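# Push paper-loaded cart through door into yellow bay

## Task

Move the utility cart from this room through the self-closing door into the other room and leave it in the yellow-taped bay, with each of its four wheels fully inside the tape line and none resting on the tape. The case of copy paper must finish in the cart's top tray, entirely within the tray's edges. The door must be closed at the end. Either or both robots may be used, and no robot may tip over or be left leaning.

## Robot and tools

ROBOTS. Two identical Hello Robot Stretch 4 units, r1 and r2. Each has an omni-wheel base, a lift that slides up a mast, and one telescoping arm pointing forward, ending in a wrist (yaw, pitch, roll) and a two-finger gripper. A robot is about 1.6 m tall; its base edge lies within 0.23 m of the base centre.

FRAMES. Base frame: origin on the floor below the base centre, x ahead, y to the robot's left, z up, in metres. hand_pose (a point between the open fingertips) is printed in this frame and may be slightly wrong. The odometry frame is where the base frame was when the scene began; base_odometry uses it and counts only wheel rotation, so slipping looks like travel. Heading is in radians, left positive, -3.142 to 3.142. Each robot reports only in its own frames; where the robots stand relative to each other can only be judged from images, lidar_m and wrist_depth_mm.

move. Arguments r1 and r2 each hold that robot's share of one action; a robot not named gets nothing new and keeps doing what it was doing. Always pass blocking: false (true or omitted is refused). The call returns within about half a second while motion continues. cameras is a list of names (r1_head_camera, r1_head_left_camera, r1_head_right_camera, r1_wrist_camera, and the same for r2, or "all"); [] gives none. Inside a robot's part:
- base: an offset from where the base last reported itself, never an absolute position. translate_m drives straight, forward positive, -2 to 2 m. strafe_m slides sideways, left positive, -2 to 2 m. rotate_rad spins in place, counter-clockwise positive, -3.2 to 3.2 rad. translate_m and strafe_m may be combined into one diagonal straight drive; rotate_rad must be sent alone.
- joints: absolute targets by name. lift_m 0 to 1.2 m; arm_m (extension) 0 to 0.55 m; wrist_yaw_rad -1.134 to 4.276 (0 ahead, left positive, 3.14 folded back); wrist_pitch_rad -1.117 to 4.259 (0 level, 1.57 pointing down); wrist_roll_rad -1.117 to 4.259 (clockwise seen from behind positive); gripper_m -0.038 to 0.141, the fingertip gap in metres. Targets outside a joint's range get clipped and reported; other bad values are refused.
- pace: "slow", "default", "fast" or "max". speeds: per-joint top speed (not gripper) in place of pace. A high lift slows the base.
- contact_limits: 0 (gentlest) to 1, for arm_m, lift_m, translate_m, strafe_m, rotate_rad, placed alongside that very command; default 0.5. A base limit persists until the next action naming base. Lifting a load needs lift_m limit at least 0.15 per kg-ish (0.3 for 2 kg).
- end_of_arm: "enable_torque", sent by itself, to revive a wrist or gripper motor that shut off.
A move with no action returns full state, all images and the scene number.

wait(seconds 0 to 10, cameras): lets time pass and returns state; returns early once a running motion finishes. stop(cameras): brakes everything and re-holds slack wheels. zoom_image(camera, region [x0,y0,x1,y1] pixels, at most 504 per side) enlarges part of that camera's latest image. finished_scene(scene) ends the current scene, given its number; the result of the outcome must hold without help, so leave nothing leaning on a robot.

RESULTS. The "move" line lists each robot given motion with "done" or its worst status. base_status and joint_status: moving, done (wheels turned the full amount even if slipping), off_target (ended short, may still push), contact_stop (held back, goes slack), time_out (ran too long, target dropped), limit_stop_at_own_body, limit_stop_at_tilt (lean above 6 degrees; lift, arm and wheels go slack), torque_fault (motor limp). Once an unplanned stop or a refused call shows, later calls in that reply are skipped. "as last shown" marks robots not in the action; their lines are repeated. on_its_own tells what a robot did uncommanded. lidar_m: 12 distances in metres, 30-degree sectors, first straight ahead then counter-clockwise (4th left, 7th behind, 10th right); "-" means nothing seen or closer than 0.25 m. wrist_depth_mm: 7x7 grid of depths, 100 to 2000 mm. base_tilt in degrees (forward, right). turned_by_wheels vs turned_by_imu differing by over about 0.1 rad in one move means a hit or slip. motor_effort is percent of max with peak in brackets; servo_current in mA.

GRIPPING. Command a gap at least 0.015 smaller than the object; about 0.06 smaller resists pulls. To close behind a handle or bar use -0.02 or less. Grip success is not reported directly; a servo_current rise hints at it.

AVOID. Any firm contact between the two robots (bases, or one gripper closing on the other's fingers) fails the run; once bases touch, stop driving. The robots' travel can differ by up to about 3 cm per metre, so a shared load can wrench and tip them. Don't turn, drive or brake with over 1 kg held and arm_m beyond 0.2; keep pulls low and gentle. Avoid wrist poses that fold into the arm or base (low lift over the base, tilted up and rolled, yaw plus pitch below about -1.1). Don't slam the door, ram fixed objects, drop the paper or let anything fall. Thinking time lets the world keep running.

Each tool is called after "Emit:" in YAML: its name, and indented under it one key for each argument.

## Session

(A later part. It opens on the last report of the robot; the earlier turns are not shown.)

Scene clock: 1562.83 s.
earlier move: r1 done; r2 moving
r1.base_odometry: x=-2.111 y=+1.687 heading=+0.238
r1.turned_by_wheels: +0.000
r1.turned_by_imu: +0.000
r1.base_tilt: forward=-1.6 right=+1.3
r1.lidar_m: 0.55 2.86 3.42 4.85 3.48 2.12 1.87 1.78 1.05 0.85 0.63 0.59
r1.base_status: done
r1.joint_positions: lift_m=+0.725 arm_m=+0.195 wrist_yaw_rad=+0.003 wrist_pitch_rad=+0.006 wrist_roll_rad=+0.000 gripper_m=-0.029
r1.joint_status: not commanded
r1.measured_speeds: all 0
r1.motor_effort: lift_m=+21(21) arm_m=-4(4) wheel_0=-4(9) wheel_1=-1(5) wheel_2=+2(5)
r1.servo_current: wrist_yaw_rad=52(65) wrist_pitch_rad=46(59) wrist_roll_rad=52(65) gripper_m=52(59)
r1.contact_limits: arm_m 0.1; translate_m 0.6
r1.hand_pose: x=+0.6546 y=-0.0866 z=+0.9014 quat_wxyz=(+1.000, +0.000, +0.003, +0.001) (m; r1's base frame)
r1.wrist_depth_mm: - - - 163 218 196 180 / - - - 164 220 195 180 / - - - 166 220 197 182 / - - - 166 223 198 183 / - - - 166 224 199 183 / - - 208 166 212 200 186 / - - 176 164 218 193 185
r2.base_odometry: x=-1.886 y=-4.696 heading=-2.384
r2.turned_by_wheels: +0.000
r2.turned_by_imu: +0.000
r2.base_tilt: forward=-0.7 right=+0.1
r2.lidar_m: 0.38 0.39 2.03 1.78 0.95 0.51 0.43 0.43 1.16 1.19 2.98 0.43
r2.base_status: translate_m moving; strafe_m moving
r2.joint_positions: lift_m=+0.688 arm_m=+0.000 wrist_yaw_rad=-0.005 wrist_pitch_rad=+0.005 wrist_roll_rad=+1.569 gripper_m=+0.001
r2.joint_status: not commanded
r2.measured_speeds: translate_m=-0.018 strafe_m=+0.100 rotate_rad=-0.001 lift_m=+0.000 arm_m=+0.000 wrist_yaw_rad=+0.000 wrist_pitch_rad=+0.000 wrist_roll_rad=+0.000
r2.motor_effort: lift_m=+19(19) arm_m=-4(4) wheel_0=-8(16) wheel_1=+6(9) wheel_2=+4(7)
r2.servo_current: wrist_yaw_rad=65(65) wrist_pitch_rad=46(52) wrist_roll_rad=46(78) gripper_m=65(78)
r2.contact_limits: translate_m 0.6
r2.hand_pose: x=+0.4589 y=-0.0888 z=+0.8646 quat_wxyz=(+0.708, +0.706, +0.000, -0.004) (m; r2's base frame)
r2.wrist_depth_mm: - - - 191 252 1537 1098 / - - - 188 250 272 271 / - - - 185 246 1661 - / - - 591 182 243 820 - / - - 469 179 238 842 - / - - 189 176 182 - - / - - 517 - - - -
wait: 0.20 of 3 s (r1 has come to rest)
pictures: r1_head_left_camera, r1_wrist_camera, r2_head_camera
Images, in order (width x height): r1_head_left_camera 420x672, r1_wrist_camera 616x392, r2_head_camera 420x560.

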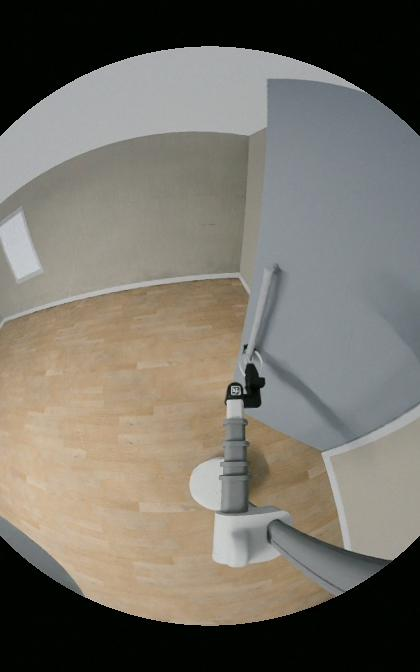

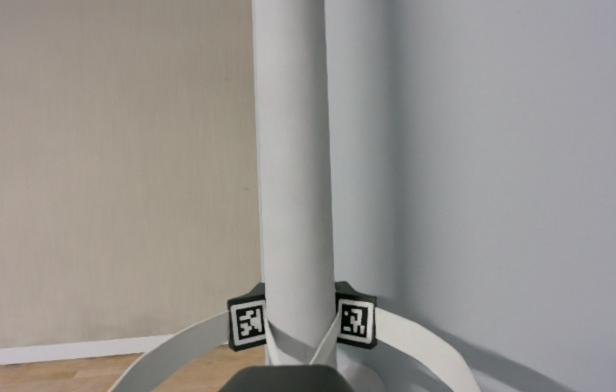

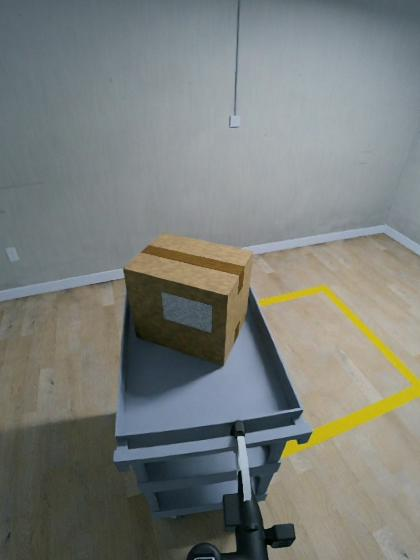

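Emit:
wait:
  seconds: 1.5

Emit:
move:
  blocking: false
  r2: {"base": {"rotate_rad": -0.35}, "pace": "slow", "contact_limits": {"rotate_rad": 0.6}}
  r1: {"base": {"translate_m": 0.22, "strafe_m": -0.175}, "pace": "slow", "contact_limits": {"translate_m": 0.6}}

Emit:
wait:
  seconds: 1.5

Emit:
move:
  blocking: false
  r2: {"base": {"translate_m": -0.079, "strafe_m": 0.448}, "pace": "slow", "contact_limits": {"translate_m": 0.6}}

Emit:
wait:
  seconds: 3.5
  cameras: ["r1_wrist_camera", "r1_head_left_camera"]

Emit:
wait:
  seconds: 3
  cameras: ["r2_head_camera", "r2_head_left_camera", "r1_wrist_camera", "r1_head_left_camera"]

Scene clock: 1574.00 s.
earlier move: r2 done
r1.base_odometry: x=-2.111 y=+1.687 heading=+0.238
r1.turned_by_wheels: +0.000
r1.turned_by_imu: +0.000
r1.base_tilt: forward=-1.6 right=+1.3
r1.lidar_m: 0.58 2.87 3.40 4.84 3.49 2.11 1.88 1.72 1.03 0.89 0.63 0.59
r1.base_status: done
r1.joint_positions: lift_m=+0.725 arm_m=+0.195 wrist_yaw_rad=+0.003 wrist_pitch_rad=+0.006 wrist_roll_rad=+0.000 gripper_m=-0.029
r1.joint_status: not commanded
r1.measured_speeds: all 0
r1.motor_effort: lift_m=+21(21) arm_m=-4(4) wheel_0=-4(9) wheel_1=-1(5) wheel_2=+2(5)
r1.servo_current: wrist_yaw_rad=46(65) wrist_pitch_rad=52(59) wrist_roll_rad=52(72) gripper_m=59(65)
r1.contact_limits: arm_m 0.1; translate_m 0.6
r1.hand_pose: x=+0.6546 y=-0.0866 z=+0.9014 quat_wxyz=(+1.000, +0.000, +0.003, +0.001) (m; r1's base frame)
r1.wrist_depth_mm: - - - 163 219 197 180 / - - - 164 220 195 181 / - - - 166 221 197 182 / - - - 167 223 198 183 / - - - 166 223 198 183 / - - 208 166 212 199 183 / - - 176 164 216 193 184
r2.base_odometry: x=-1.820 y=-4.745 heading=-2.384
r2.turned_by_wheels: +0.000
r2.turned_by_imu: +0.000
r2.base_tilt: forward=-0.7 right=+0.1
r2.lidar_m: 0.39 0.42 1.98 1.67 0.94 0.56 0.44 0.43 1.22 1.27 3.06 0.42
r2.base_status: done
r2.joint_positions: lift_m=+0.688 arm_m=+0.000 wrist_yaw_rad=-0.005 wrist_pitch_rad=+0.005 wrist_roll_rad=+1.569 gripper_m=+0.001
r2.joint_status: not commanded
r2.measured_speeds: all 0
r2.motor_effort: lift_m=+19(19) arm_m=-4(4) wheel_0=-5(16) wheel_1=+3(9) wheel_2=+4(7)
r2.servo_current: wrist_yaw_rad=52(65) wrist_pitch_rad=46(52) wrist_roll_rad=46(78) gripper_m=59(78)
r2.contact_limits: translate_m 0.6
r2.hand_pose: x=+0.4589 y=-0.0888 z=+0.8646 quat_wxyz=(+0.708, +0.706, +0.000, -0.004) (m; r2's base frame)
r2.wrist_depth_mm: - - - 173 232 239 240 / - - - 173 234 1464 1042 / - - - 174 235 809 - / - - 504 235 235 842 - / - - 477 176 236 842 - / - - 189 176 183 - - / - - - - - - -
wait: 0.00 of 1.5 s (r2 has come to rest)
pictures: none

Scene clock: 1574.50 s.
move: r1 moving; r2 moving
r1.base_odometry: x=-2.099 y=+1.681 heading=+0.237
r1.turned_by_wheels: -0.001
r1.turned_by_imu: -0.001
r1.base_tilt: forward=-1.6 right=+1.3
r1.lidar_m: 0.57 2.85 3.40 4.85 3.49 2.13 1.89 1.73 1.03 0.86 0.64 0.59
r1.base_status: translate_m moving; strafe_m moving
r1.joint_positions: lift_m=+0.725 arm_m=+0.195 wrist_yaw_rad=+0.003 wrist_pitch_rad=+0.006 wrist_roll_rad=+0.000 gripper_m=-0.029
r1.joint_status: not commanded
r1.measured_speeds: translate_m=+0.040 strafe_m=-0.032 rotate_rad=+0.000 lift_m=+0.000 arm_m=+0.000 wrist_yaw_rad=+0.000 wrist_pitch_rad=+0.000 wrist_roll_rad=+0.000
r1.motor_effort: lift_m=+21(21) arm_m=-4(4) wheel_0=+1(3) wheel_1=-7(7) wheel_2=-2(2)
r1.servo_current: wrist_yaw_rad=52(65) wrist_pitch_rad=39(52) wrist_roll_rad=46(65) gripper_m=59(59)
r1.contact_limits: arm_m 0.1; translate_m 0.6
r1.hand_pose: x=+0.6546 y=-0.0866 z=+0.9014 quat_wxyz=(+1.000, +0.000, +0.003, +0.001) (m; r1's base frame)
r1.wrist_depth_mm: - - - 163 216 194 178 / - - - 163 220 193 179 / - - - 165 220 197 179 / - - - 166 221 196 181 / - - - 167 222 196 182 / - - 208 167 211 198 182 / - - 180 163 216 192 183
r2.base_odometry: x=-1.820 y=-4.745 heading=-2.508
r2.turned_by_wheels: -0.124
r2.turned_by_imu: -0.120
r2.base_tilt: forward=-0.7 right=+0.1
r2.lidar_m: 0.40 0.39 2.13 1.72 1.29 0.59 0.46 0.43 0.50 1.24 3.06 0.45
r2.base_status: rotate_rad moving
r2.joint_positions: lift_m=+0.688 arm_m=+0.000 wrist_yaw_rad=+0.008 wrist_pitch_rad=+0.005 wrist_roll_rad=+1.569 gripper_m=+0.001
r2.joint_status: not commanded
r2.measured_speeds: translate_m=+0.000 strafe_m=-0.001 rotate_rad=-0.489 lift_m=+0.000 arm_m=+0.000 wrist_yaw_rad=+0.012 wrist_pitch_rad=+0.000 wrist_roll_rad=+0.000
r2.motor_effort: lift_m=+19(19) arm_m=-4(4) wheel_0=+12(15) wheel_1=+7(8) wheel_2=+15(15)
r2.servo_current: wrist_yaw_rad=52(59) wrist_pitch_rad=46(46) wrist_roll_rad=52(59) gripper_m=72(72)
r2.contact_limits: rotate_rad 0.6
r2.hand_pose: x=+0.4600 y=-0.0851 z=+0.8646 quat_wxyz=(+0.708, +0.706, +0.005, +0.001) (m; r2's base frame)
r2.wrist_depth_mm: - - - 190 224 1537 1098 / - - - 187 251 265 264 / - - - 185 245 1537 - / - - 585 183 243 831 - / - - 469 181 240 831 - / - - 190 178 182 - - / - - - - - - -
pictures: none

Scene clock: 1575.47 s.
earlier move: r1 moving; r2 done
r1.base_odometry: x=-2.020 y=+1.645 heading=+0.239
r1.turned_by_wheels: +0.001
r1.turned_by_imu: +0.002
r1.base_tilt: forward=-1.5 right=+1.3
r1.lidar_m: 0.59 2.78 3.31 4.93 3.61 2.21 1.94 1.61 0.97 0.75 0.58 0.56
r1.base_status: translate_m moving; strafe_m moving
r1.joint_positions: lift_m=+0.725 arm_m=+0.195 wrist_yaw_rad=+0.004 wrist_pitch_rad=+0.006 wrist_roll_rad=+0.000 gripper_m=-0.029
r1.joint_status: not commanded
r1.measured_speeds: translate_m=+0.077 strafe_m=-0.063 rotate_rad=+0.002 lift_m=+0.000 arm_m=+0.000 wrist_yaw_rad=+0.006 wrist_pitch_rad=+0.000 wrist_roll_rad=+0.000
r1.motor_effort: lift_m=+21(21) arm_m=-4(4) wheel_0=+7(8) wheel_1=-4(7) wheel_2=+5(7)
r1.servo_current: wrist_yaw_rad=52(65) wrist_pitch_rad=46(52) wrist_roll_rad=39(65) gripper_m=52(59)
r1.contact_limits: arm_m 0.1; translate_m 0.6
r1.hand_pose: x=+0.6547 y=-0.0862 z=+0.9014 quat_wxyz=(+1.000, +0.000, +0.003, +0.002) (m; r1's base frame)
r1.wrist_depth_mm: - - - 163 212 185 168 / - - - 163 213 182 169 / - - - 166 215 186 170 / - - - 166 217 188 171 / - - - 166 218 189 171 / - - 185 167 210 193 172 / - - 182 164 211 186 172
r2.base_odometry: x=-1.820 y=-4.745 heading=-2.733
r2.turned_by_wheels: -0.225
r2.turned_by_imu: -0.219
r2.base_tilt: forward=-0.7 right=+0.0
r2.lidar_m: 0.33 0.27 2.36 1.81 1.68 0.72 0.47 0.43 0.44 1.17 1.29 0.48
r2.base_status: done
r2.joint_positions: lift_m=+0.688 arm_m=+0.000 wrist_yaw_rad=-0.002 wrist_pitch_rad=+0.005 wrist_roll_rad=+1.569 gripper_m=+0.001
r2.joint_status: not commanded
r2.measured_speeds: all 0
r2.motor_effort: lift_m=+19(19) arm_m=-4(4) wheel_0=+2(15) wheel_1=+5(8) wheel_2=+2(17)
r2.servo_current: wrist_yaw_rad=46(72) wrist_pitch_rad=46(46) wrist_roll_rad=46(59) gripper_m=72(72)
r2.contact_limits: rotate_rad 0.6
r2.hand_pose: x=+0.4591 y=-0.0880 z=+0.8646 quat_wxyz=(+0.708, +0.706, +0.001, -0.002) (m; r2's base frame)
r2.wrist_depth_mm: - - - - - 1661 1182 / - - - 244 - 1537 1160 / - - - 223 293 317 320 / - - - 206 270 1661 508 / - - - 187 248 820 - / - - 189 175 180 - - / - - 433 - 219 - -
wait: 0.97 of 1.5 s (r2 has come to rest)
pictures: none

Scene clock: 1575.97 s.
earlier move: r1 moving
move: r2 moving
r1.base_odometry: x=-1.975 y=+1.624 heading=+0.239
r1.turned_by_wheels: +0.000
r1.turned_by_imu: +0.001
r1.base_tilt: forward=-1.5 right=+1.2
r1.lidar_m: 0.57 2.73 3.31 4.97 3.62 2.24 1.96 1.51 0.90 0.70 0.55 0.55
r1.base_status: translate_m moving; strafe_m moving
r1.joint_positions: lift_m=+0.725 arm_m=+0.195 wrist_yaw_rad=+0.006 wrist_pitch_rad=+0.006 wrist_roll_rad=+0.000 gripper_m=-0.029
r1.joint_status: not commanded
r1.measured_speeds: translate_m=+0.079 strafe_m=-0.062 rotate_rad=-0.001 lift_m=+0.000 arm_m=+0.000 wrist_yaw_rad=+0.006 wrist_pitch_rad=+0.000 wrist_roll_rad=+0.000
r1.motor_effort: lift_m=+21(21) arm_m=-4(4) wheel_0=+8(9) wheel_1=-4(6) wheel_2=+8(9)
r1.servo_current: wrist_yaw_rad=46(65) wrist_pitch_rad=46(52) wrist_roll_rad=46(59) gripper_m=52(65)
r1.contact_limits: arm_m 0.1; translate_m 0.6
r1.hand_pose: x=+0.6549 y=-0.0856 z=+0.9014 quat_wxyz=(+1.000, +0.000, +0.003, +0.003) (m; r1's base frame)
r1.wrist_depth_mm: - - - 164 211 183 163 / - - - 164 212 180 164 / - - - 167 212 182 165 / - - - 164 215 183 166 / - - - 167 220 185 166 / - - 185 167 206 185 167 / - 1921 182 165 208 182 168
r2.base_odometry: x=-1.813 y=-4.756 heading=-2.733
r2.turned_by_wheels: +0.000
r2.turned_by_imu: +0.000
r2.base_tilt: forward=-0.7 right=+0.1
r2.lidar_m: 0.32 0.28 2.38 1.79 1.65 0.74 0.47 0.43 0.45 1.16 1.32 0.49
r2.base_status: translate_m moving; strafe_m moving
r2.joint_positions: lift_m=+0.688 arm_m=+0.000 wrist_yaw_rad=-0.002 wrist_pitch_rad=+0.005 wrist_roll_rad=+1.569 gripper_m=+0.001
r2.joint_status: not commanded
r2.measured_speeds: translate_m=-0.009 strafe_m=+0.050 rotate_rad=-0.001 lift_m=+0.000 arm_m=+0.000 wrist_yaw_rad=+0.000 wrist_pitch_rad=+0.000 wrist_roll_rad=+0.000
r2.motor_effort: lift_m=+19(19) arm_m=-4(4) wheel_0=-11(11) wheel_1=+7(8) wheel_2=+4(7)
r2.servo_current: wrist_yaw_rad=52(52) wrist_pitch_rad=39(46) wrist_roll_rad=52(59) gripper_m=72(72)
r2.contact_limits: translate_m 0.6
r2.hand_pose: x=+0.4591 y=-0.0880 z=+0.8646 quat_wxyz=(+0.708, +0.706, +0.001, -0.002) (m; r2's base frame)
r2.wrist_depth_mm: - - - - - 1661 1138 / - - - 246 - 1537 1138 / - - - 221 293 319 322 / - - - 205 266 1661 500 / - - - 190 247 820 - / - - 189 174 181 - - / - - 436 - 218 - -
pictures: none

Scene clock: 1578.03 s.
earlier move: r1 done; r2 moving
r1.base_odometry: x=-1.856 y=+1.569 heading=+0.238
r1.turned_by_wheels: -0.001
r1.turned_by_imu: +0.000
r1.base_tilt: forward=-1.6 right=+1.3
r1.lidar_m: 0.59 2.68 3.21 5.07 3.81 2.31 2.04 1.33 0.80 0.58 0.50 0.50
r1.base_status: done
r1.joint_positions: lift_m=+0.725 arm_m=+0.195 wrist_yaw_rad=+0.006 wrist_pitch_rad=+0.006 wrist_roll_rad=+0.000 gripper_m=-0.029
r1.joint_status: not commanded
r1.measured_speeds: all 0
r1.motor_effort: lift_m=+21(21) arm_m=-4(4) wheel_0=-1(10) wheel_1=-6(7) wheel_2=+8(10)
r1.servo_current: wrist_yaw_rad=72(78) wrist_pitch_rad=46(52) wrist_roll_rad=52(59) gripper_m=52(65)
r1.contact_limits: arm_m 0.1; translate_m 0.6
r1.hand_pose: x=+0.6549 y=-0.0855 z=+0.9014 quat_wxyz=(+1.000, +0.000, +0.003, +0.003) (m; r1's base frame)
r1.wrist_depth_mm: - - - 166 212 178 - / - - - 165 212 180 - / - - - 166 214 177 156 / - - - 166 215 178 157 / - - - 168 218 183 158 / - - 208 168 201 180 159 / - - 1863 166 207 172 -
r2.base_odometry: x=-1.705 y=-4.920 heading=-2.733
r2.turned_by_wheels: +0.000
r2.turned_by_imu: -0.001
r2.base_tilt: forward=-0.7 right=+0.1
r2.lidar_m: 0.35 0.35 2.30 1.57 1.48 0.90 0.59 0.52 0.54 1.23 1.50 0.46
r2.base_status: translate_m moving; strafe_m moving
r2.joint_positions: lift_m=+0.688 arm_m=+0.000 wrist_yaw_rad=-0.004 wrist_pitch_rad=+0.005 wrist_roll_rad=+1.569 gripper_m=+0.001
r2.joint_status: not commanded
r2.measured_speeds: translate_m=-0.016 strafe_m=+0.100 rotate_rad=-0.006 lift_m=+0.000 arm_m=+0.000 wrist_yaw_rad=+0.000 wrist_pitch_rad=+0.000 wrist_roll_rad=+0.000
r2.motor_effort: lift_m=+19(19) arm_m=-4(4) wheel_0=-8(14) wheel_1=+8(9) wheel_2=+2(7)
r2.servo_current: wrist_yaw_rad=59(65) wrist_pitch_rad=39(52) wrist_roll_rad=46(65) gripper_m=65(78)
r2.contact_limits: translate_m 0.6
r2.hand_pose: x=+0.4589 y=-0.0886 z=+0.8646 quat_wxyz=(+0.708, +0.706, +0.000, -0.003) (m; r2's base frame)
r2.wrist_depth_mm: - - - 211 - 1618 1138 / - - - 204 268 276 278 / - - - 194 256 1708 1118 / - - - 187 249 820 - / - - 512 182 239 842 - / - 469 189 176 181 - - / - - 477 - 227 - -
wait: 2.07 of 3.5 s (r1 has come to rest)
pictures: r1_head_left_camera, r1_wrist_camera
Images, in order (width x height): r1_head_left_camera 420x672, r1_wrist_camera 616x392.

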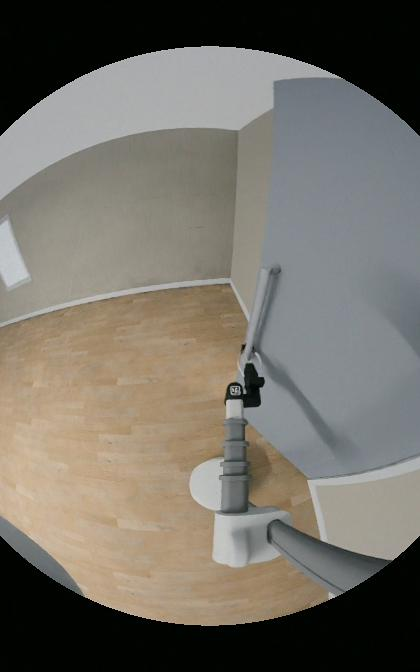

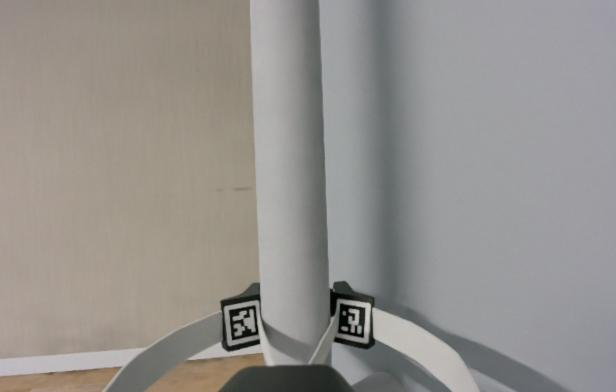

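Scene clock: 1581.03 s.
earlier move: r2 moving
r1.base_odometry: x=-1.856 y=+1.569 heading=+0.238
r1.turned_by_wheels: +0.000
r1.turned_by_imu: +0.000
r1.base_tilt: forward=-1.5 right=+1.3
r1.lidar_m: 0.59 2.67 3.18 5.07 3.83 2.30 2.06 1.36 0.80 0.60 0.51 0.51
r1.base_status: done
r1.joint_positions: lift_m=+0.725 arm_m=+0.195 wrist_yaw_rad=+0.006 wrist_pitch_rad=+0.006 wrist_roll_rad=+0.000 gripper_m=-0.029
r1.joint_status: not commanded
r1.measured_speeds: all 0
r1.motor_effort: lift_m=+21(21) arm_m=-4(4) wheel_0=-1(10) wheel_1=-6(7) wheel_2=+8(10)
r1.servo_current: wrist_yaw_rad=65(78) wrist_pitch_rad=46(59) wrist_roll_rad=46(65) gripper_m=52(65)
r1.contact_limits: arm_m 0.1; translate_m 0.6
r1.hand_pose: x=+0.6549 y=-0.0855 z=+0.9014 quat_wxyz=(+1.000, +0.000, +0.003, +0.003) (m; r1's base frame)
r1.wrist_depth_mm: - - - 167 211 179 - / - - - 165 213 180 - / - - - 166 214 177 157 / - - - 166 214 178 156 / - - - 167 217 182 158 / - - 208 168 200 179 159 / - - 1863 166 208 171 -
r2.base_odometry: x=-1.570 y=-5.124 heading=-2.733
r2.turned_by_wheels: +0.000
r2.turned_by_imu: +0.000
r2.base_tilt: forward=-0.7 right=+0.1
r2.lidar_m: 0.41 0.44 2.05 1.33 1.27 1.05 0.71 0.63 0.65 0.84 1.81 0.43
r2.base_status: translate_m moving; strafe_m moving
r2.joint_positions: lift_m=+0.688 arm_m=+0.000 wrist_yaw_rad=-0.004 wrist_pitch_rad=+0.005 wrist_roll_rad=+1.569 gripper_m=+0.001
r2.joint_status: not commanded
r2.measured_speeds: all 0
r2.motor_effort: lift_m=+19(19) arm_m=-4(4) wheel_0=-5(14) wheel_1=+5(9) wheel_2=+6(7)
r2.servo_current: wrist_yaw_rad=33(65) wrist_pitch_rad=46(52) wrist_roll_rad=46(65) gripper_m=65(78)
r2.contact_limits: translate_m 0.6
r2.hand_pose: x=+0.4589 y=-0.0886 z=+0.8646 quat_wxyz=(+0.708, +0.706, +0.000, -0.003) (m; r2's base frame)
r2.wrist_depth_mm: - - - 163 221 229 229 / - - - 165 224 1537 544 / - - 585 168 228 809 - / - - 469 229 231 831 - / - - 492 174 235 842 - / - - 189 176 183 - - / - - - - - - -
wait: 3.00 s; no rest
pictures: r1_head_left_camera, r1_wrist_camera, r2_head_camera, r2_head_left_camera
Images, in order (width x height): r1_head_left_camera 420x672, r1_wrist_camera 616x392, r2_head_camera 420x560, r2_head_left_camera 420x672.

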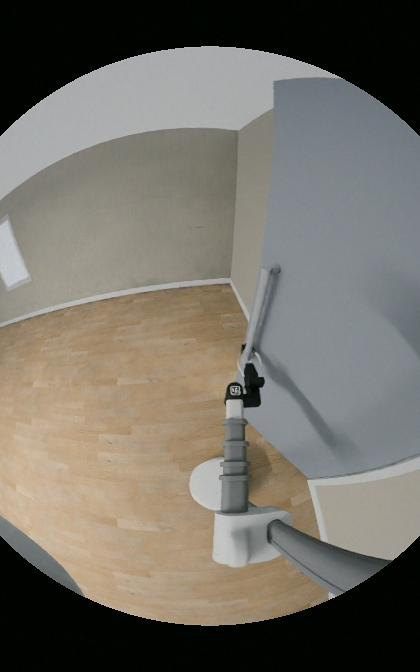

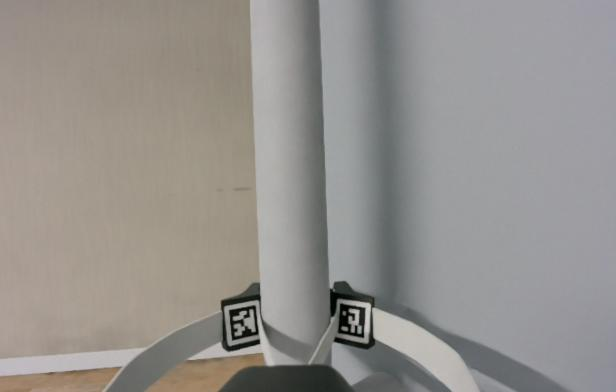

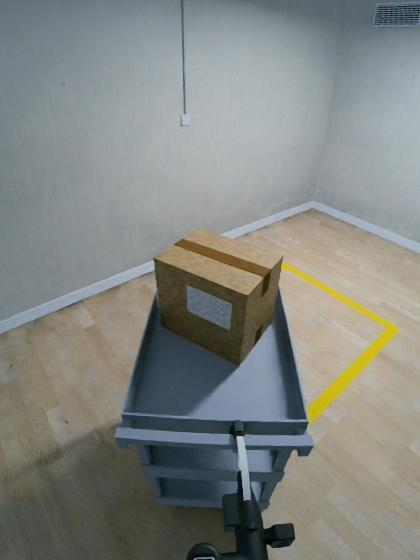

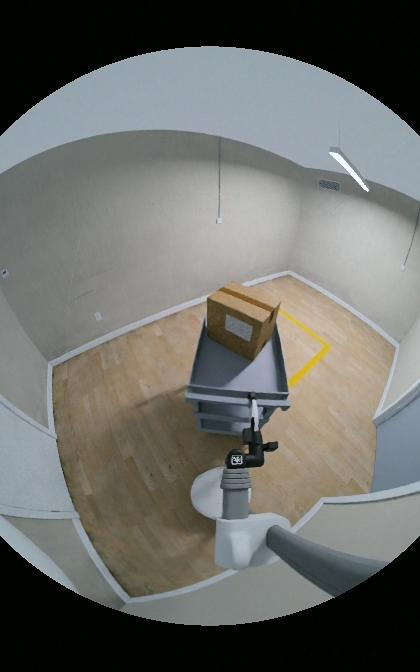

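Emit:
move:
  blocking: false
  r1: {"base": {"translate_m": 0.126, "strafe_m": -0.187}, "pace": "slow", "contact_limits": {"translate_m": 0.6}}
  r2: {"base": {"rotate_rad": -0.35}, "pace": "slow", "contact_limits": {"rotate_rad": 0.6}}
  cameras: []

Emit:
wait:
  seconds: 3
  cameras: ["r1_head_camera", "r2_head_camera"]

Scene clock: 1625.40 s.
earlier move: r2 done
move: r1 moving; r2 moving
r1.base_odometry: x=-1.846 y=+1.560 heading=+0.238
r1.turned_by_wheels: +0.001
r1.turned_by_imu: +0.000
r1.base_tilt: forward=-1.5 right=+1.3
r1.lidar_m: 0.59 2.67 3.18 5.07 3.80 2.30 2.06 1.30 0.79 0.56 0.48 0.50
r1.base_status: translate_m moving; strafe_m moving
r1.joint_positions: lift_m=+0.725 arm_m=+0.195 wrist_yaw_rad=+0.006 wrist_pitch_rad=+0.006 wrist_roll_rad=+0.000 gripper_m=-0.029
r1.joint_status: not commanded
r1.measured_speeds: translate_m=+0.027 strafe_m=-0.040 rotate_rad=+0.002 lift_m=+0.000 arm_m=+0.000 wrist_yaw_rad=+0.000 wrist_pitch_rad=+0.000 wrist_roll_rad=+0.000
r1.motor_effort: lift_m=+21(21) arm_m=-4(4) wheel_0=+3(3) wheel_1=-6(8) wheel_2=+8(8)
r1.servo_current: wrist_yaw_rad=52(72) wrist_pitch_rad=52(59) wrist_roll_rad=46(59) gripper_m=52(59)
r1.contact_limits: arm_m 0.1; translate_m 0.6
r1.hand_pose: x=+0.6549 y=-0.0855 z=+0.9014 quat_wxyz=(+1.000, +0.000, +0.003, +0.003) (m; r1's base frame)
r1.wrist_depth_mm: - - - 167 216 176 - / - - - 164 211 178 - / - - - 166 213 179 - / - - - 166 214 176 152 / - - - 166 216 178 156 / - - 189 168 198 178 160 / - - 185 165 206 169 -
r2.base_odometry: x=-1.570 y=-5.124 heading=-2.857
r2.turned_by_wheels: -0.125
r2.turned_by_imu: -0.120
r2.base_tilt: forward=-0.7 right=+0.0
r2.lidar_m: 0.38 0.41 2.16 1.43 1.24 1.27 0.75 0.63 0.66 0.76 1.70 0.42
r2.base_status: rotate_rad moving
r2.joint_positions: lift_m=+0.688 arm_m=+0.000 wrist_yaw_rad=+0.008 wrist_pitch_rad=+0.005 wrist_roll_rad=+1.569 gripper_m=+0.001
r2.joint_status: not commanded
r2.measured_speeds: translate_m=+0.001 strafe_m=+0.000 rotate_rad=-0.489 lift_m=+0.000 arm_m=+0.000 wrist_yaw_rad=+0.010 wrist_pitch_rad=+0.000 wrist_roll_rad=+0.000
r2.motor_effort: lift_m=+19(19) arm_m=-4(4) wheel_0=+8(16) wheel_1=+8(9) wheel_2=+15(15)
r2.servo_current: wrist_yaw_rad=52(65) wrist_pitch_rad=39(46) wrist_roll_rad=59(59) gripper_m=72(72)
r2.contact_limits: rotate_rad 0.6
r2.hand_pose: x=+0.4600 y=-0.0851 z=+0.8646 quat_wxyz=(+0.708, +0.706, +0.005, +0.001) (m; r2's base frame)
r2.wrist_depth_mm: - - - 179 239 1336 1042 / - - - 179 239 1430 272 / - - - 178 238 842 - / - - 535 179 238 842 - / - 484 473 178 239 842 - / - - 190 178 181 - - / - - 559 - - - -
pictures: none
No camera images: "cameras" was empty.

Scene clock: 1626.37 s.
earlier move: r1 moving; r2 done
r1.base_odometry: x=-1.784 y=+1.504 heading=+0.240
r1.turned_by_wheels: +0.001
r1.turned_by_imu: +0.002
r1.base_tilt: forward=-1.5 right=+1.2
r1.lidar_m: 0.59 2.62 3.15 5.14 3.85 2.34 2.11 1.17 0.70 0.50 0.45 0.47
r1.base_status: translate_m moving; strafe_m moving
r1.joint_positions: lift_m=+0.725 arm_m=+0.195 wrist_yaw_rad=+0.011 wrist_pitch_rad=+0.006 wrist_roll_rad=+0.000 gripper_m=-0.029
r1.joint_status: not commanded
r1.measured_speeds: translate_m=+0.056 strafe_m=-0.083 rotate_rad=+0.003 lift_m=+0.000 arm_m=+0.000 wrist_yaw_rad=+0.002 wrist_pitch_rad=+0.000 wrist_roll_rad=+0.000
r1.motor_effort: lift_m=+21(21) arm_m=-5(6) wheel_0=+9(10) wheel_1=-3(8) wheel_2=+15(16)
r1.servo_current: wrist_yaw_rad=39(72) wrist_pitch_rad=39(59) wrist_roll_rad=39(72) gripper_m=46(65)
r1.contact_limits: arm_m 0.1; translate_m 0.6
r1.hand_pose: x=+0.6554 y=-0.0841 z=+0.9014 quat_wxyz=(+1.000, +0.000, +0.003, +0.006) (m; r1's base frame)
r1.wrist_depth_mm: - - - 177 211 167 - / - - - 174 206 166 - / - - - 167 208 170 147 / - - - 172 211 167 - / - - - 172 211 168 149 / - - 185 171 198 169 150 / - 156 1863 167 193 160 -
r2.base_odometry: x=-1.570 y=-5.124 heading=-3.082
r2.turned_by_wheels: -0.225
r2.turned_by_imu: -0.218
r2.base_tilt: forward=-0.7 right=+0.1
r2.lidar_m: 0.30 0.29 2.15 1.68 1.27 1.25 0.88 0.64 0.64 0.70 1.48 0.49
r2.base_status: done
r2.joint_positions: lift_m=+0.688 arm_m=+0.000 wrist_yaw_rad=-0.002 wrist_pitch_rad=+0.005 wrist_roll_rad=+1.569 gripper_m=+0.001
r2.joint_status: not commanded
r2.measured_speeds: all 0
r2.motor_effort: lift_m=+19(19) arm_m=-4(4) wheel_0=+2(16) wheel_1=+3(9) wheel_2=+2(18)
r2.servo_current: wrist_yaw_rad=46(65) wrist_pitch_rad=46(52) wrist_roll_rad=52(59) gripper_m=65(72)
r2.contact_limits: rotate_rad 0.6
r2.hand_pose: x=+0.4591 y=-0.0881 z=+0.8646 quat_wxyz=(+0.708, +0.706, +0.001, -0.003) (m; r2's base frame)
r2.wrist_depth_mm: - - - - - 1618 1138 / - - - 247 - 1618 1138 / - - - 224 296 314 315 / - - - 206 268 1661 525 / - - - 190 246 1618 - / - - 189 174 183 - - / - 424 427 - 217 - -
wait: 0.97 of 3 s (r2 has come to rest)
pictures: r1_head_camera, r2_head_camera
Images, in order (width x height): r1_head_camera 420x560, r2_head_camera 420x560.

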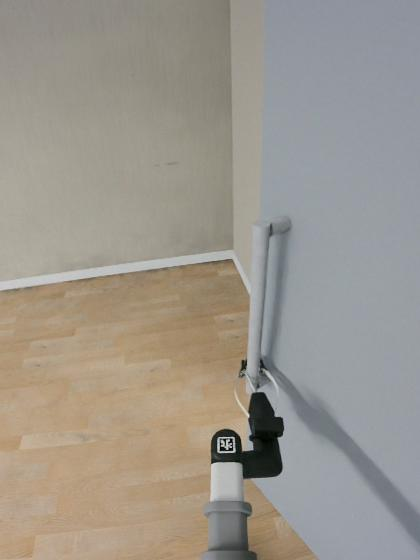

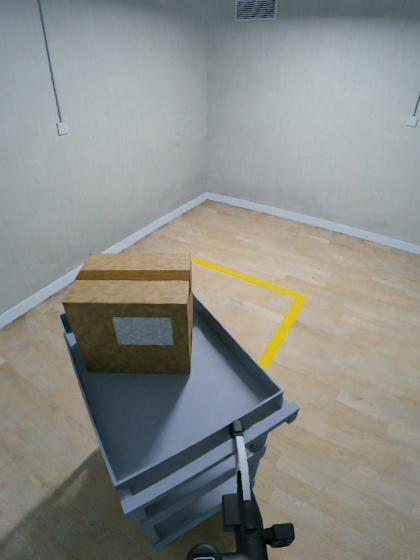

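Emit:
move:
  blocking: false
  r2: {"base": {"translate_m": -0.079, "strafe_m": 0.448}, "pace": "slow", "contact_limits": {"translate_m": 0.6}}
  cameras: []

Emit:
wait:
  seconds: 3
  cameras: ["r1_head_camera"]

Scene clock: 1634.40 s.
earlier move: r1 done
move: r2 moving
r1.base_odometry: x=-1.688 y=+1.417 heading=+0.240
r1.turned_by_wheels: +0.001
r1.turned_by_imu: -0.244
r1.base_tilt: forward=-0.7 right=+1.7
r1.lidar_m: 0.58 2.47 2.66 3.88 5.22 2.95 2.31 1.67 0.75 0.49 0.44 0.45
r1.base_status: done
r1.joint_positions: lift_m=+0.725 arm_m=+0.196 wrist_yaw_rad=+0.019 wrist_pitch_rad=+0.001 wrist_roll_rad=+0.000 gripper_m=-0.029
r1.joint_status: not commanded
r1.measured_speeds: all 0
r1.motor_effort: lift_m=+21(21) arm_m=-12(12) wheel_0=+5(6) wheel_1=-3(3) wheel_2=+27(28)
r1.servo_current: wrist_yaw_rad=85(117) wrist_pitch_rad=46(46) wrist_roll_rad=46(52) gripper_m=59(65)
r1.contact_limits: arm_m 0.1; translate_m 0.6
r1.hand_pose: x=+0.6566 y=-0.0821 z=+0.9029 quat_wxyz=(+1.000, +0.000, +0.000, +0.009) (m; r1's base frame)
r1.wrist_depth_mm: - - - 178 215 174 - / - - - 178 215 172 - / - - - 183 218 179 - / - - - 182 220 173 154 / - - - 182 222 175 155 / - - 186 182 183 175 - / - 138 183 178 208 161 -
r2.base_odometry: x=-1.567 y=-5.137 heading=-3.082
r2.turned_by_wheels: +0.000
r2.turned_by_imu: +0.001
r2.base_tilt: forward=-0.6 right=+0.1
r2.lidar_m: 0.30 0.28 2.14 1.66 1.26 1.25 0.85 0.66 0.63 0.68 1.33 0.48
r2.base_status: translate_m moving; strafe_m moving
r2.joint_positions: lift_m=+0.688 arm_m=+0.000 wrist_yaw_rad=-0.002 wrist_pitch_rad=+0.005 wrist_roll_rad=+1.569 gripper_m=+0.001
r2.joint_status: not commanded
r2.measured_speeds: translate_m=-0.009 strafe_m=+0.051 rotate_rad=-0.004 lift_m=+0.000 arm_m=+0.000 wrist_yaw_rad=-0.002 wrist_pitch_rad=+0.000 wrist_roll_rad=+0.000
r2.motor_effort: lift_m=+19(19) arm_m=-4(4) wheel_0=-9(12) wheel_1=+8(9) wheel_2=+5(7)
r2.servo_current: wrist_yaw_rad=52(52) wrist_pitch_rad=46(52) wrist_roll_rad=46(59) gripper_m=59(72)
r2.contact_limits: translate_m 0.6
r2.hand_pose: x=+0.4591 y=-0.0881 z=+0.8646 quat_wxyz=(+0.708, +0.706, +0.001, -0.003) (m; r2's base frame)
r2.wrist_depth_mm: - - - - - 1661 1160 / - - - 246 - 1618 1138 / - - - 224 294 317 319 / - - - 205 266 1661 500 / - - - 190 246 788 - / - - 189 173 182 - - / - 427 427 - 217 - -
pictures: none
No camera images: "cameras" was empty.

Scene clock: 1637.40 s.
earlier move: r2 moving
r1.base_odometry: x=-1.688 y=+1.417 heading=+0.240
r1.turned_by_wheels: +0.000
r1.turned_by_imu: -0.008
r1.base_tilt: forward=-0.5 right=+1.9
r1.lidar_m: 0.58 2.48 2.64 3.80 5.21 3.00 2.29 1.73 0.74 0.49 0.45 0.44
r1.base_status: done
r1.joint_positions: lift_m=+0.725 arm_m=+0.196 wrist_yaw_rad=+0.019 wrist_pitch_rad=+0.001 wrist_roll_rad=+0.000 gripper_m=-0.029
r1.joint_status: not commanded
r1.measured_speeds: all 0
r1.motor_effort: lift_m=+21(21) arm_m=-12(12) wheel_0=+5(6) wheel_1=-2(3) wheel_2=+27(28)
r1.servo_current: wrist_yaw_rad=111(130) wrist_pitch_rad=39(52) wrist_roll_rad=52(72) gripper_m=59(65)
r1.contact_limits: arm_m 0.1; translate_m 0.6
r1.hand_pose: x=+0.6566 y=-0.0821 z=+0.9029 quat_wxyz=(+1.000, +0.000, +0.000, +0.009) (m; r1's base frame)
r1.wrist_depth_mm: - - - 179 215 176 - / - - - 178 217 173 - / - - - 182 218 179 - / - - - 182 220 174 154 / - - - 181 221 176 156 / - - 186 182 183 176 - / - 138 178 179 208 161 -
r2.base_odometry: x=-1.500 y=-5.419 heading=-3.082
r2.turned_by_wheels: +0.000
r2.turned_by_imu: +0.000
r2.base_tilt: forward=-0.7 right=+0.1
r2.lidar_m: 0.37 0.39 1.94 1.36 1.09 1.02 1.13 0.86 0.86 0.95 1.65 0.43
r2.base_status: translate_m moving; strafe_m moving
r2.joint_positions: lift_m=+0.688 arm_m=+0.000 wrist_yaw_rad=-0.006 wrist_pitch_rad=+0.005 wrist_roll_rad=+1.569 gripper_m=+0.001
r2.joint_status: not commanded
r2.measured_speeds: translate_m=-0.018 strafe_m=+0.097 rotate_rad=+0.003 lift_m=+0.000 arm_m=+0.000 wrist_yaw_rad=+0.000 wrist_pitch_rad=+0.000 wrist_roll_rad=+0.000
r2.motor_effort: lift_m=+19(19) arm_m=-4(5) wheel_0=-6(15) wheel_1=+7(9) wheel_2=+2(7)
r2.servo_current: wrist_yaw_rad=46(59) wrist_pitch_rad=46(52) wrist_roll_rad=52(65) gripper_m=65(78)
r2.contact_limits: translate_m 0.6
r2.hand_pose: x=+0.4588 y=-0.0890 z=+0.8646 quat_wxyz=(+0.708, +0.706, +0.000, -0.004) (m; r2's base frame)
r2.wrist_depth_mm: - - - 191 230 1537 1098 / - - - 187 249 267 267 / - - - 183 245 1661 525 / - - 597 181 240 831 - / - - 466 178 236 831 - / - - 188 175 183 - - / - - 512 - 229 - -
wait: 3.00 s; no rest
pictures: r1_head_camera
Images, in order (width x height): r1_head_camera 420x560.

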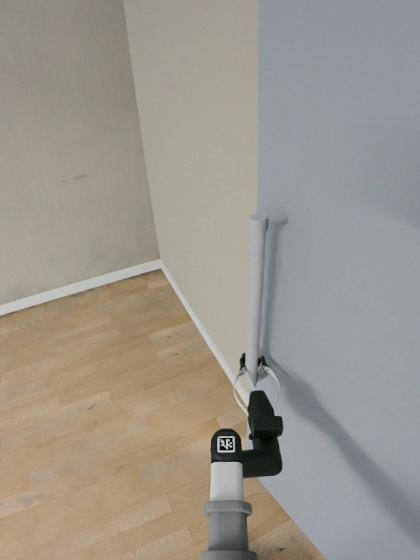

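Emit:
move:
  blocking: false
  r1: {"base": {"translate_m": 0.08, "strafe_m": -0.095}, "pace": "slow", "contact_limits": {"translate_m": 0.6}}
  cameras: ["r2_head_camera", "r2_head_right_camera"]

Scene clock: 1662.23 s.
earlier move: r2 done
move: r1 moving
r1.base_odometry: x=-1.678 y=+1.410 heading=+0.243
r1.turned_by_wheels: +0.003
r1.turned_by_imu: -0.033
r1.base_tilt: forward=-0.7 right=+1.7
r1.lidar_m: 0.59 2.46 2.62 3.69 5.21 3.07 2.31 1.89 0.76 0.50 0.45 0.45
r1.base_status: translate_m moving; strafe_m moving
r1.joint_positions: lift_m=+0.725 arm_m=+0.196 wrist_yaw_rad=+0.019 wrist_pitch_rad=-0.002 wrist_roll_rad=+0.000 gripper_m=-0.029
r1.joint_status: not commanded
r1.measured_speeds: translate_m=+0.032 strafe_m=-0.038 rotate_rad=+0.001 lift_m=+0.000 arm_m=+0.000 wrist_yaw_rad=+0.008 wrist_pitch_rad=+0.001 wrist_roll_rad=+0.000
r1.motor_effort: lift_m=+21(21) arm_m=-12(12) wheel_0=+12(13) wheel_1=-3(4) wheel_2=+25(26)
r1.servo_current: wrist_yaw_rad=111(124) wrist_pitch_rad=46(52) wrist_roll_rad=46(65) gripper_m=52(59)
r1.contact_limits: arm_m 0.1; translate_m 0.6
r1.hand_pose: x=+0.6566 y=-0.0820 z=+0.9036 quat_wxyz=(+1.000, +0.000, -0.001, +0.009) (m; r1's base frame)
r1.wrist_depth_mm: - - 1863 179 214 175 - / - - 1863 178 216 172 - / - - 1983 183 217 178 - / - - - 183 219 174 154 / - - - 183 220 174 155 / - - 184 183 182 175 - / - 140 179 180 213 160 -
r2.base_odometry: x=-1.465 y=-5.567 heading=-3.082
r2.turned_by_wheels: +0.000
r2.turned_by_imu: +0.003
r2.base_tilt: forward=-0.7 right=+0.1
r2.lidar_m: 0.38 0.40 1.83 1.30 0.97 0.93 1.00 1.01 0.96 1.07 1.80 0.42
r2.base_status: done
r2.joint_positions: lift_m=+0.688 arm_m=+0.000 wrist_yaw_rad=-0.006 wrist_pitch_rad=+0.005 wrist_roll_rad=+1.569 gripper_m=+0.001
r2.joint_status: not commanded
r2.measured_speeds: all 0
r2.motor_effort: lift_m=+19(19) arm_m=-4(4) wheel_0=-4(5) wheel_1=+5(5) wheel_2=+6(6)
r2.servo_current: wrist_yaw_rad=52(65) wrist_pitch_rad=46(52) wrist_roll_rad=46(52) gripper_m=65(72)
r2.contact_limits: translate_m 0.6
r2.hand_pose: x=+0.4588 y=-0.0890 z=+0.8646 quat_wxyz=(+0.708, +0.706, +0.000, -0.004) (m; r2's base frame)
r2.wrist_depth_mm: - - - 166 224 232 233 / - - - 168 227 1464 492 / - - 615 170 229 809 - / - - 484 231 232 820 - / - - 488 173 235 854 - / - - 189 175 182 - - / - 138 - - - - -
pictures: r2_head_camera, r2_head_right_camera
Images, in order (width x height): r2_head_camera 420x560, r2_head_right_camera 420x672.

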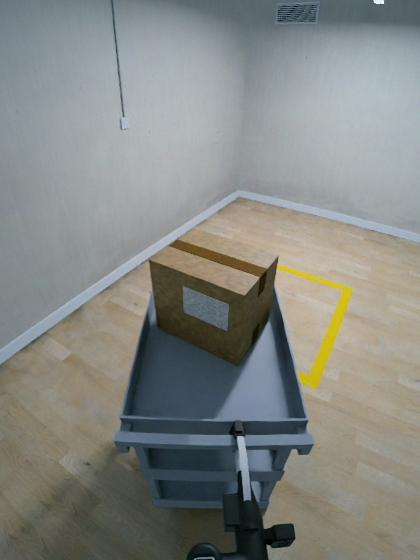

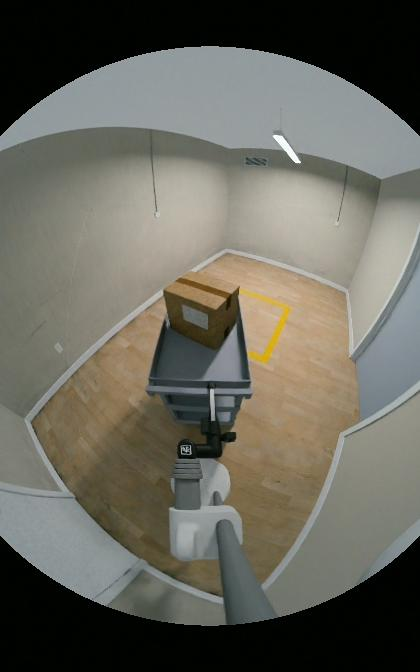

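Emit:
move:
  blocking: false
  r2: {"base": {"translate_m": -0.4}, "contact_limits": {"translate_m": 0.6}}
  cameras: ["r1_head_camera"]

Scene clock: 1713.50 s.
earlier move: r1 done
move: r2 moving
r1.base_odometry: x=-1.587 y=+1.345 heading=+0.242
r1.turned_by_wheels: -0.001
r1.turned_by_imu: -0.120
r1.base_tilt: forward=-0.3 right=+2.0
r1.lidar_m: 0.58 1.36 2.45 3.23 5.32 3.58 2.49 2.32 0.69 0.49 0.41 0.44
r1.base_status: done
r1.joint_positions: lift_m=+0.725 arm_m=+0.196 wrist_yaw_rad=+0.019 wrist_pitch_rad=-0.003 wrist_roll_rad=+0.000 gripper_m=-0.029
r1.joint_status: not commanded
r1.measured_speeds: all 0
r1.motor_effort: lift_m=+21(21) arm_m=-10(11) wheel_0=+4(5) wheel_1=-3(3) wheel_2=+24(24)
r1.servo_current: wrist_yaw_rad=130(130) wrist_pitch_rad=39(46) wrist_roll_rad=39(72) gripper_m=52(59)
r1.contact_limits: arm_m 0.1; translate_m 0.6
r1.hand_pose: x=+0.6565 y=-0.0818 z=+0.9039 quat_wxyz=(+1.000, +0.000, -0.002, +0.010) (m; r1's base frame)
r1.wrist_depth_mm: - - 181 236 204 165 - / - - 402 241 206 162 143 / - - 407 243 208 164 145 / - - 178 247 210 165 - / - - 180 182 212 166 - / - - 179 175 191 167 - / - 145 178 173 200 157 -
r2.base_odometry: x=-1.433 y=-5.565 heading=-3.081
r2.turned_by_wheels: +0.001
r2.turned_by_imu: +0.003
r2.base_tilt: forward=-0.6 right=+0.0
r2.lidar_m: 0.41 0.43 1.85 1.19 0.93 0.90 1.00 0.97 0.94 1.04 1.63 0.44
r2.base_status: translate_m moving
r2.joint_positions: lift_m=+0.688 arm_m=+0.000 wrist_yaw_rad=+0.005 wrist_pitch_rad=+0.005 wrist_roll_rad=+1.569 gripper_m=+0.001
r2.joint_status: not commanded
r2.measured_speeds: translate_m=-0.121 strafe_m=-0.001 rotate_rad=+0.001 lift_m=+0.000 arm_m=+0.000 wrist_yaw_rad=+0.002 wrist_pitch_rad=+0.000 wrist_roll_rad=+0.000
r2.motor_effort: lift_m=+19(19) arm_m=-4(4) wheel_0=-7(11) wheel_1=-7(10) wheel_2=+20(20)
r2.servo_current: wrist_yaw_rad=46(65) wrist_pitch_rad=46(52) wrist_roll_rad=46(59) gripper_m=72(78)
r2.contact_limits: translate_m 0.6
r2.hand_pose: x=+0.4597 y=-0.0860 z=+0.8646 quat_wxyz=(+0.708, +0.706, +0.004, +0.000) (m; r2's base frame)
r2.wrist_depth_mm: - - - 163 221 227 228 / - - - 166 224 1537 473 / - - 574 169 229 820 - / - - 462 230 232 831 - / - - 504 175 237 854 - / - - 189 177 182 - - / - - - - - - -
pictures: r1_head_camera
Images, in order (width x height): r1_head_camera 420x560.

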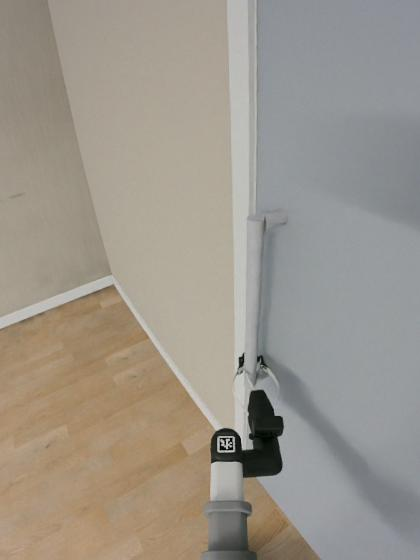

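Emit:
move:
  blocking: false
  r1: {"joints": {"gripper_m": 0.1}}
  cameras: []

Emit:
wait:
  seconds: 1.5
  cameras: ["r1_head_camera", "r2_head_camera"]

Scene clock: 1717.73 s.
earlier move: r2 done
move: r1 moving
r1.base_odometry: x=-1.587 y=+1.345 heading=+0.242
r1.turned_by_wheels: +0.000
r1.turned_by_imu: +0.000
r1.base_tilt: forward=-1.1 right=+1.6
r1.lidar_m: 0.59 1.38 2.44 3.21 5.31 3.59 2.47 2.31 0.74 0.49 0.44 0.44
r1.base_status: not commanded
r1.joint_positions: lift_m=+0.725 arm_m=+0.196 wrist_yaw_rad=+0.019 wrist_pitch_rad=-0.002 wrist_roll_rad=+0.000 gripper_m=-0.003
r1.joint_status: gripper_m moving
r1.measured_speeds: translate_m=+0.000 strafe_m=+0.000 rotate_rad=+0.000 lift_m=+0.000 arm_m=+0.000 wrist_yaw_rad=+0.000 wrist_pitch_rad=+0.015 wrist_roll_rad=+0.000
r1.motor_effort: lift_m=+21(21) arm_m=-10(11) wheel_0=+4(4) wheel_1=-3(3) wheel_2=+24(24)
r1.servo_current: wrist_yaw_rad=111(124) wrist_pitch_rad=46(46) wrist_roll_rad=39(59) gripper_m=59(59)
r1.contact_limits: arm_m 0.1; translate_m 0.6
r1.hand_pose: x=+0.6565 y=-0.0818 z=+0.9036 quat_wxyz=(+1.000, +0.000, -0.001, +0.010) (m; r1's base frame)
r1.wrist_depth_mm: - - 392 190 217 175 - / - 1808 397 189 219 173 - / - - 407 187 220 179 - / - - 413 183 223 175 155 / - - 415 185 225 177 156 / - - 182 185 188 177 - / - 140 170 183 218 167 -
r2.base_odometry: x=-1.065 y=-5.543 heading=-3.082
r2.turned_by_wheels: -0.001
r2.turned_by_imu: +0.001
r2.base_tilt: forward=-0.6 right=+0.0
r2.lidar_m: 0.38 0.38 2.00 0.83 0.59 0.61 0.67 0.73 0.75 0.81 1.17 0.43
r2.base_status: done
r2.joint_positions: lift_m=+0.688 arm_m=+0.000 wrist_yaw_rad=+0.005 wrist_pitch_rad=+0.005 wrist_roll_rad=+1.569 gripper_m=+0.001
r2.joint_status: not commanded
r2.measured_speeds: all 0
r2.motor_effort: lift_m=+19(19) arm_m=-4(5) wheel_0=-2(3) wheel_1=-2(3) wheel_2=+2(2)
r2.servo_current: wrist_yaw_rad=52(65) wrist_pitch_rad=52(52) wrist_roll_rad=52(52) gripper_m=72(72)
r2.contact_limits: translate_m 0.6
r2.hand_pose: x=+0.4598 y=-0.0859 z=+0.8646 quat_wxyz=(+0.708, +0.706, +0.004, +0.000) (m; r2's base frame)
r2.wrist_depth_mm: - - - 189 229 1618 1078 / - - - 186 249 272 271 / - - - 184 244 1708 - / - - 569 181 242 854 - / - - 462 180 240 831 - / - - 189 178 182 - - / - - - - - - -
pictures: none
No camera images: "cameras" was empty.

Scene clock: 1719.23 s.
earlier move: r1 done
r1.base_odometry: x=-1.588 y=+1.344 heading=+0.241
r1.turned_by_wheels: -0.002
r1.turned_by_imu: -0.003
r1.base_tilt: forward=-1.6 right=+1.3
r1.lidar_m: 0.60 1.46 2.47 3.19 5.32 3.58 2.45 2.33 0.74 0.51 0.45 0.47
r1.base_status: not commanded
r1.joint_positions: lift_m=+0.725 arm_m=+0.195 wrist_yaw_rad=+0.004 wrist_pitch_rad=+0.002 wrist_roll_rad=+0.000 gripper_m=+0.100
r1.joint_status: all done
r1.measured_speeds: all 0
r1.motor_effort: lift_m=+21(21) arm_m=-4(11) wheel_0=+2(7) wheel_1=+1(4) wheel_2=+2(24)
r1.servo_current: wrist_yaw_rad=52(124) wrist_pitch_rad=46(46) wrist_roll_rad=52(65) gripper_m=46(91)
r1.contact_limits: arm_m 0.1; translate_m 0.6
r1.hand_pose: x=+0.6546 y=-0.0862 z=+0.9026 quat_wxyz=(+1.000, +0.000, +0.001, +0.002) (m; r1's base frame)
r1.wrist_depth_mm: - - 399 264 225 184 - / - - 397 265 226 180 - / - - 399 200 229 182 158 / - - 404 268 229 182 158 / - - 407 211 230 182 158 / - 1499 202 200 196 183 158 / - 148 203 167 224 177 -
r2.base_odometry: x=-1.065 y=-5.543 heading=-3.082
r2.turned_by_wheels: +0.000
r2.turned_by_imu: +0.000
r2.base_tilt: forward=-0.7 right=+0.1
r2.lidar_m: 0.37 0.39 1.98 0.79 0.60 0.60 0.68 0.76 0.73 0.79 1.18 0.45
r2.base_status: done
r2.joint_positions: lift_m=+0.688 arm_m=+0.000 wrist_yaw_rad=+0.005 wrist_pitch_rad=+0.005 wrist_roll_rad=+1.569 gripper_m=+0.001
r2.joint_status: not commanded
r2.measured_speeds: all 0
r2.motor_effort: lift_m=+19(19) arm_m=-4(5) wheel_0=-2(3) wheel_1=-2(3) wheel_2=+2(2)
r2.servo_current: wrist_yaw_rad=59(65) wrist_pitch_rad=46(52) wrist_roll_rad=52(65) gripper_m=65(72)
r2.contact_limits: translate_m 0.6
r2.hand_pose: x=+0.4598 y=-0.0859 z=+0.8646 quat_wxyz=(+0.708, +0.706, +0.004, +0.000) (m; r2's base frame)
r2.wrist_depth_mm: - - - 188 229 1618 1098 / - - - 186 247 271 271 / - - - 184 245 1708 - / - - 574 181 241 842 - / - - 466 179 240 831 - / - - 189 178 182 - - / - - - - - - -
wait: 1.50 s; at rest by 1.47 s
pictures: r1_head_camera, r2_head_camera
Images, in order (width x height): r1_head_camera 420x560, r2_head_camera 420x560.

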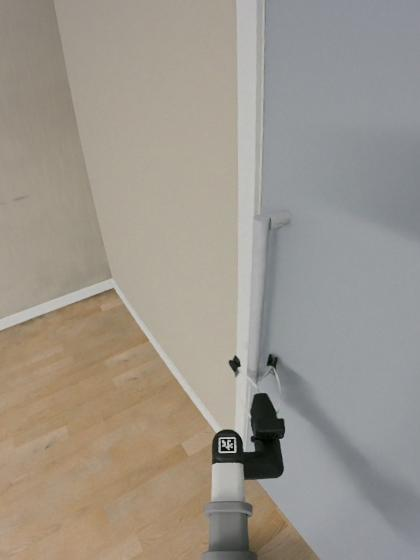

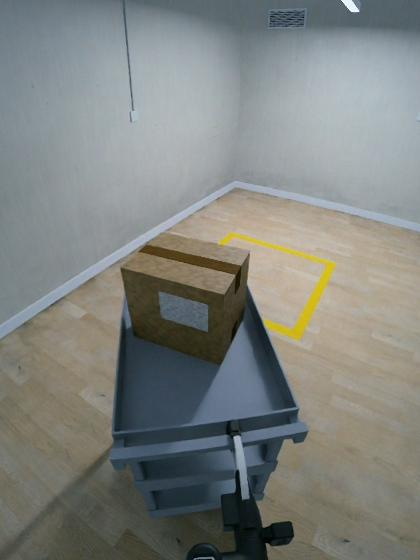

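Emit:
move:
  blocking: false
  r1: {"base": {"translate_m": -0.25}, "pace": "slow"}
  r2: {"base": {"rotate_rad": -0.38}, "pace": "slow", "contact_limits": {"rotate_rad": 0.6}}
  cameras: []

Emit:
wait:
  seconds: 2
  cameras: []

Scene clock: 1747.80 s.
move: r1 moving; r2 moving
r1.base_odometry: x=-1.600 y=+1.341 heading=+0.241
r1.turned_by_wheels: +0.000
r1.turned_by_imu: +0.000
r1.base_tilt: forward=-1.6 right=+1.3
r1.lidar_m: 0.60 1.50 2.46 3.23 5.30 3.58 2.44 2.30 0.77 0.51 0.47 0.47
r1.base_status: translate_m moving
r1.joint_positions: lift_m=+0.725 arm_m=+0.195 wrist_yaw_rad=+0.004 wrist_pitch_rad=+0.002 wrist_roll_rad=+0.000 gripper_m=+0.100
r1.joint_status: not commanded
r1.measured_speeds: translate_m=-0.049 strafe_m=+0.000 rotate_rad=+0.000 lift_m=+0.000 arm_m=+0.000 wrist_yaw_rad=+0.000 wrist_pitch_rad=+0.000 wrist_roll_rad=+0.000
r1.motor_effort: lift_m=+21(21) arm_m=-3(4) wheel_0=-1(3) wheel_1=-3(5) wheel_2=+6(9)
r1.servo_current: wrist_yaw_rad=26(65) wrist_pitch_rad=46(52) wrist_roll_rad=39(59) gripper_m=39(46)
r1.contact_limits: arm_m 0.1
r1.hand_pose: x=+0.6546 y=-0.0862 z=+0.9026 quat_wxyz=(+1.000, +0.000, +0.001, +0.002) (m; r1's base frame)
r1.wrist_depth_mm: - - 407 272 233 190 - / - - 407 272 235 186 163 / - - 413 274 236 187 163 / - - 418 220 237 189 163 / - - 421 218 230 189 163 / - 1618 213 210 194 189 164 / - 154 - 156 223 178 164
r2.base_odometry: x=-1.065 y=-5.543 heading=+3.077
r2.turned_by_wheels: -0.124
r2.turned_by_imu: -0.119
r2.base_tilt: forward=-0.7 right=+0.1
r2.lidar_m: 0.36 0.34 2.03 0.94 0.64 0.60 0.65 0.79 0.73 0.77 1.04 0.47
r2.base_status: rotate_rad moving
r2.joint_positions: lift_m=+0.688 arm_m=+0.000 wrist_yaw_rad=+0.010 wrist_pitch_rad=+0.005 wrist_roll_rad=+1.569 gripper_m=+0.001
r2.joint_status: not commanded
r2.measured_speeds: translate_m=+0.000 strafe_m=+0.002 rotate_rad=-0.490 lift_m=+0.000 arm_m=+0.000 wrist_yaw_rad=+0.000 wrist_pitch_rad=+0.000 wrist_roll_rad=+0.000
r2.motor_effort: lift_m=+19(19) arm_m=-4(5) wheel_0=+14(16) wheel_1=+8(9) wheel_2=+13(16)
r2.servo_current: wrist_yaw_rad=59(78) wrist_pitch_rad=46(52) wrist_roll_rad=39(59) gripper_m=65(72)
r2.contact_limits: rotate_rad 0.6
r2.hand_pose: x=+0.4602 y=-0.0846 z=+0.8646 quat_wxyz=(+0.708, +0.706, +0.005, +0.002) (m; r2's base frame)
r2.wrist_depth_mm: - - - 212 - 1618 1160 / - - - 205 271 278 278 / - - - 198 258 1708 1118 / - - - 192 251 820 - / - - 512 185 243 842 - / - 480 455 179 182 - - / - - - - - - -
pictures: none
No camera images: "cameras" was empty.

Scene clock: 1748.83 s.
earlier move: r1 moving; r2 done
r1.base_odometry: x=-1.688 y=+1.320 heading=+0.240
r1.turned_by_wheels: -0.001
r1.turned_by_imu: -0.001
r1.base_tilt: forward=-1.6 right=+1.3
r1.lidar_m: 0.71 1.61 2.56 3.33 5.24 3.45 2.41 2.24 0.81 0.53 0.52 0.54
r1.base_status: translate_m moving
r1.joint_positions: lift_m=+0.725 arm_m=+0.195 wrist_yaw_rad=+0.003 wrist_pitch_rad=+0.002 wrist_roll_rad=+0.000 gripper_m=+0.100
r1.joint_status: not commanded
r1.measured_speeds: translate_m=-0.100 strafe_m=-0.001 rotate_rad=-0.006 lift_m=+0.000 arm_m=+0.000 wrist_yaw_rad=+0.000 wrist_pitch_rad=+0.000 wrist_roll_rad=+0.000
r1.motor_effort: lift_m=+21(21) arm_m=-4(4) wheel_0=-3(7) wheel_1=-3(7) wheel_2=+4(9)
r1.servo_current: wrist_yaw_rad=52(72) wrist_pitch_rad=33(52) wrist_roll_rad=39(65) gripper_m=39(46)
r1.contact_limits: arm_m 0.1
r1.hand_pose: x=+0.6545 y=-0.0866 z=+0.9026 quat_wxyz=(+1.000, +0.000, +0.001, +0.001) (m; r1's base frame)
r1.wrist_depth_mm: - - - 345 296 236 205 / - - - 347 298 236 206 / - - - 347 300 239 208 / - - - 300 301 240 208 / - - - 355 303 240 209 / - 1863 195 304 198 234 209 / - - - 145 294 227 209
r2.base_odometry: x=-1.065 y=-5.542 heading=+2.821
r2.turned_by_wheels: -0.256
r2.turned_by_imu: -0.249
r2.base_tilt: forward=-0.6 right=+0.1
r2.lidar_m: 0.25 0.25 2.06 1.39 0.74 0.61 0.61 0.72 0.76 0.74 0.86 0.52
r2.base_status: done
r2.joint_positions: lift_m=+0.688 arm_m=+0.000 wrist_yaw_rad=-0.003 wrist_pitch_rad=+0.005 wrist_roll_rad=+1.569 gripper_m=+0.001
r2.joint_status: not commanded
r2.measured_speeds: translate_m=+0.000 strafe_m=+0.000 rotate_rad=+0.000 lift_m=+0.000 arm_m=+0.000 wrist_yaw_rad=+0.019 wrist_pitch_rad=+0.000 wrist_roll_rad=+0.000
r2.motor_effort: lift_m=+19(19) arm_m=-5(5) wheel_0=-2(16) wheel_1=+4(9) wheel_2=+0(16)
r2.servo_current: wrist_yaw_rad=46(78) wrist_pitch_rad=46(52) wrist_roll_rad=46(59) gripper_m=65(72)
r2.contact_limits: rotate_rad 0.6
r2.hand_pose: x=+0.4590 y=-0.0884 z=+0.8646 quat_wxyz=(+0.708, +0.706, +0.001, -0.003) (m; r2's base frame)
r2.wrist_depth_mm: - - - - - 1618 1138 / - - - - - 1661 1160 / - - - 296 - 1430 1098 / - - - 225 306 1464 430 / - - - 196 256 1708 496 / - - 187 164 182 1708 - / - - 496 - 208 - -
wait: 1.03 of 2 s (r2 has come to rest)
pictures: none
No camera images: "cameras" was empty.


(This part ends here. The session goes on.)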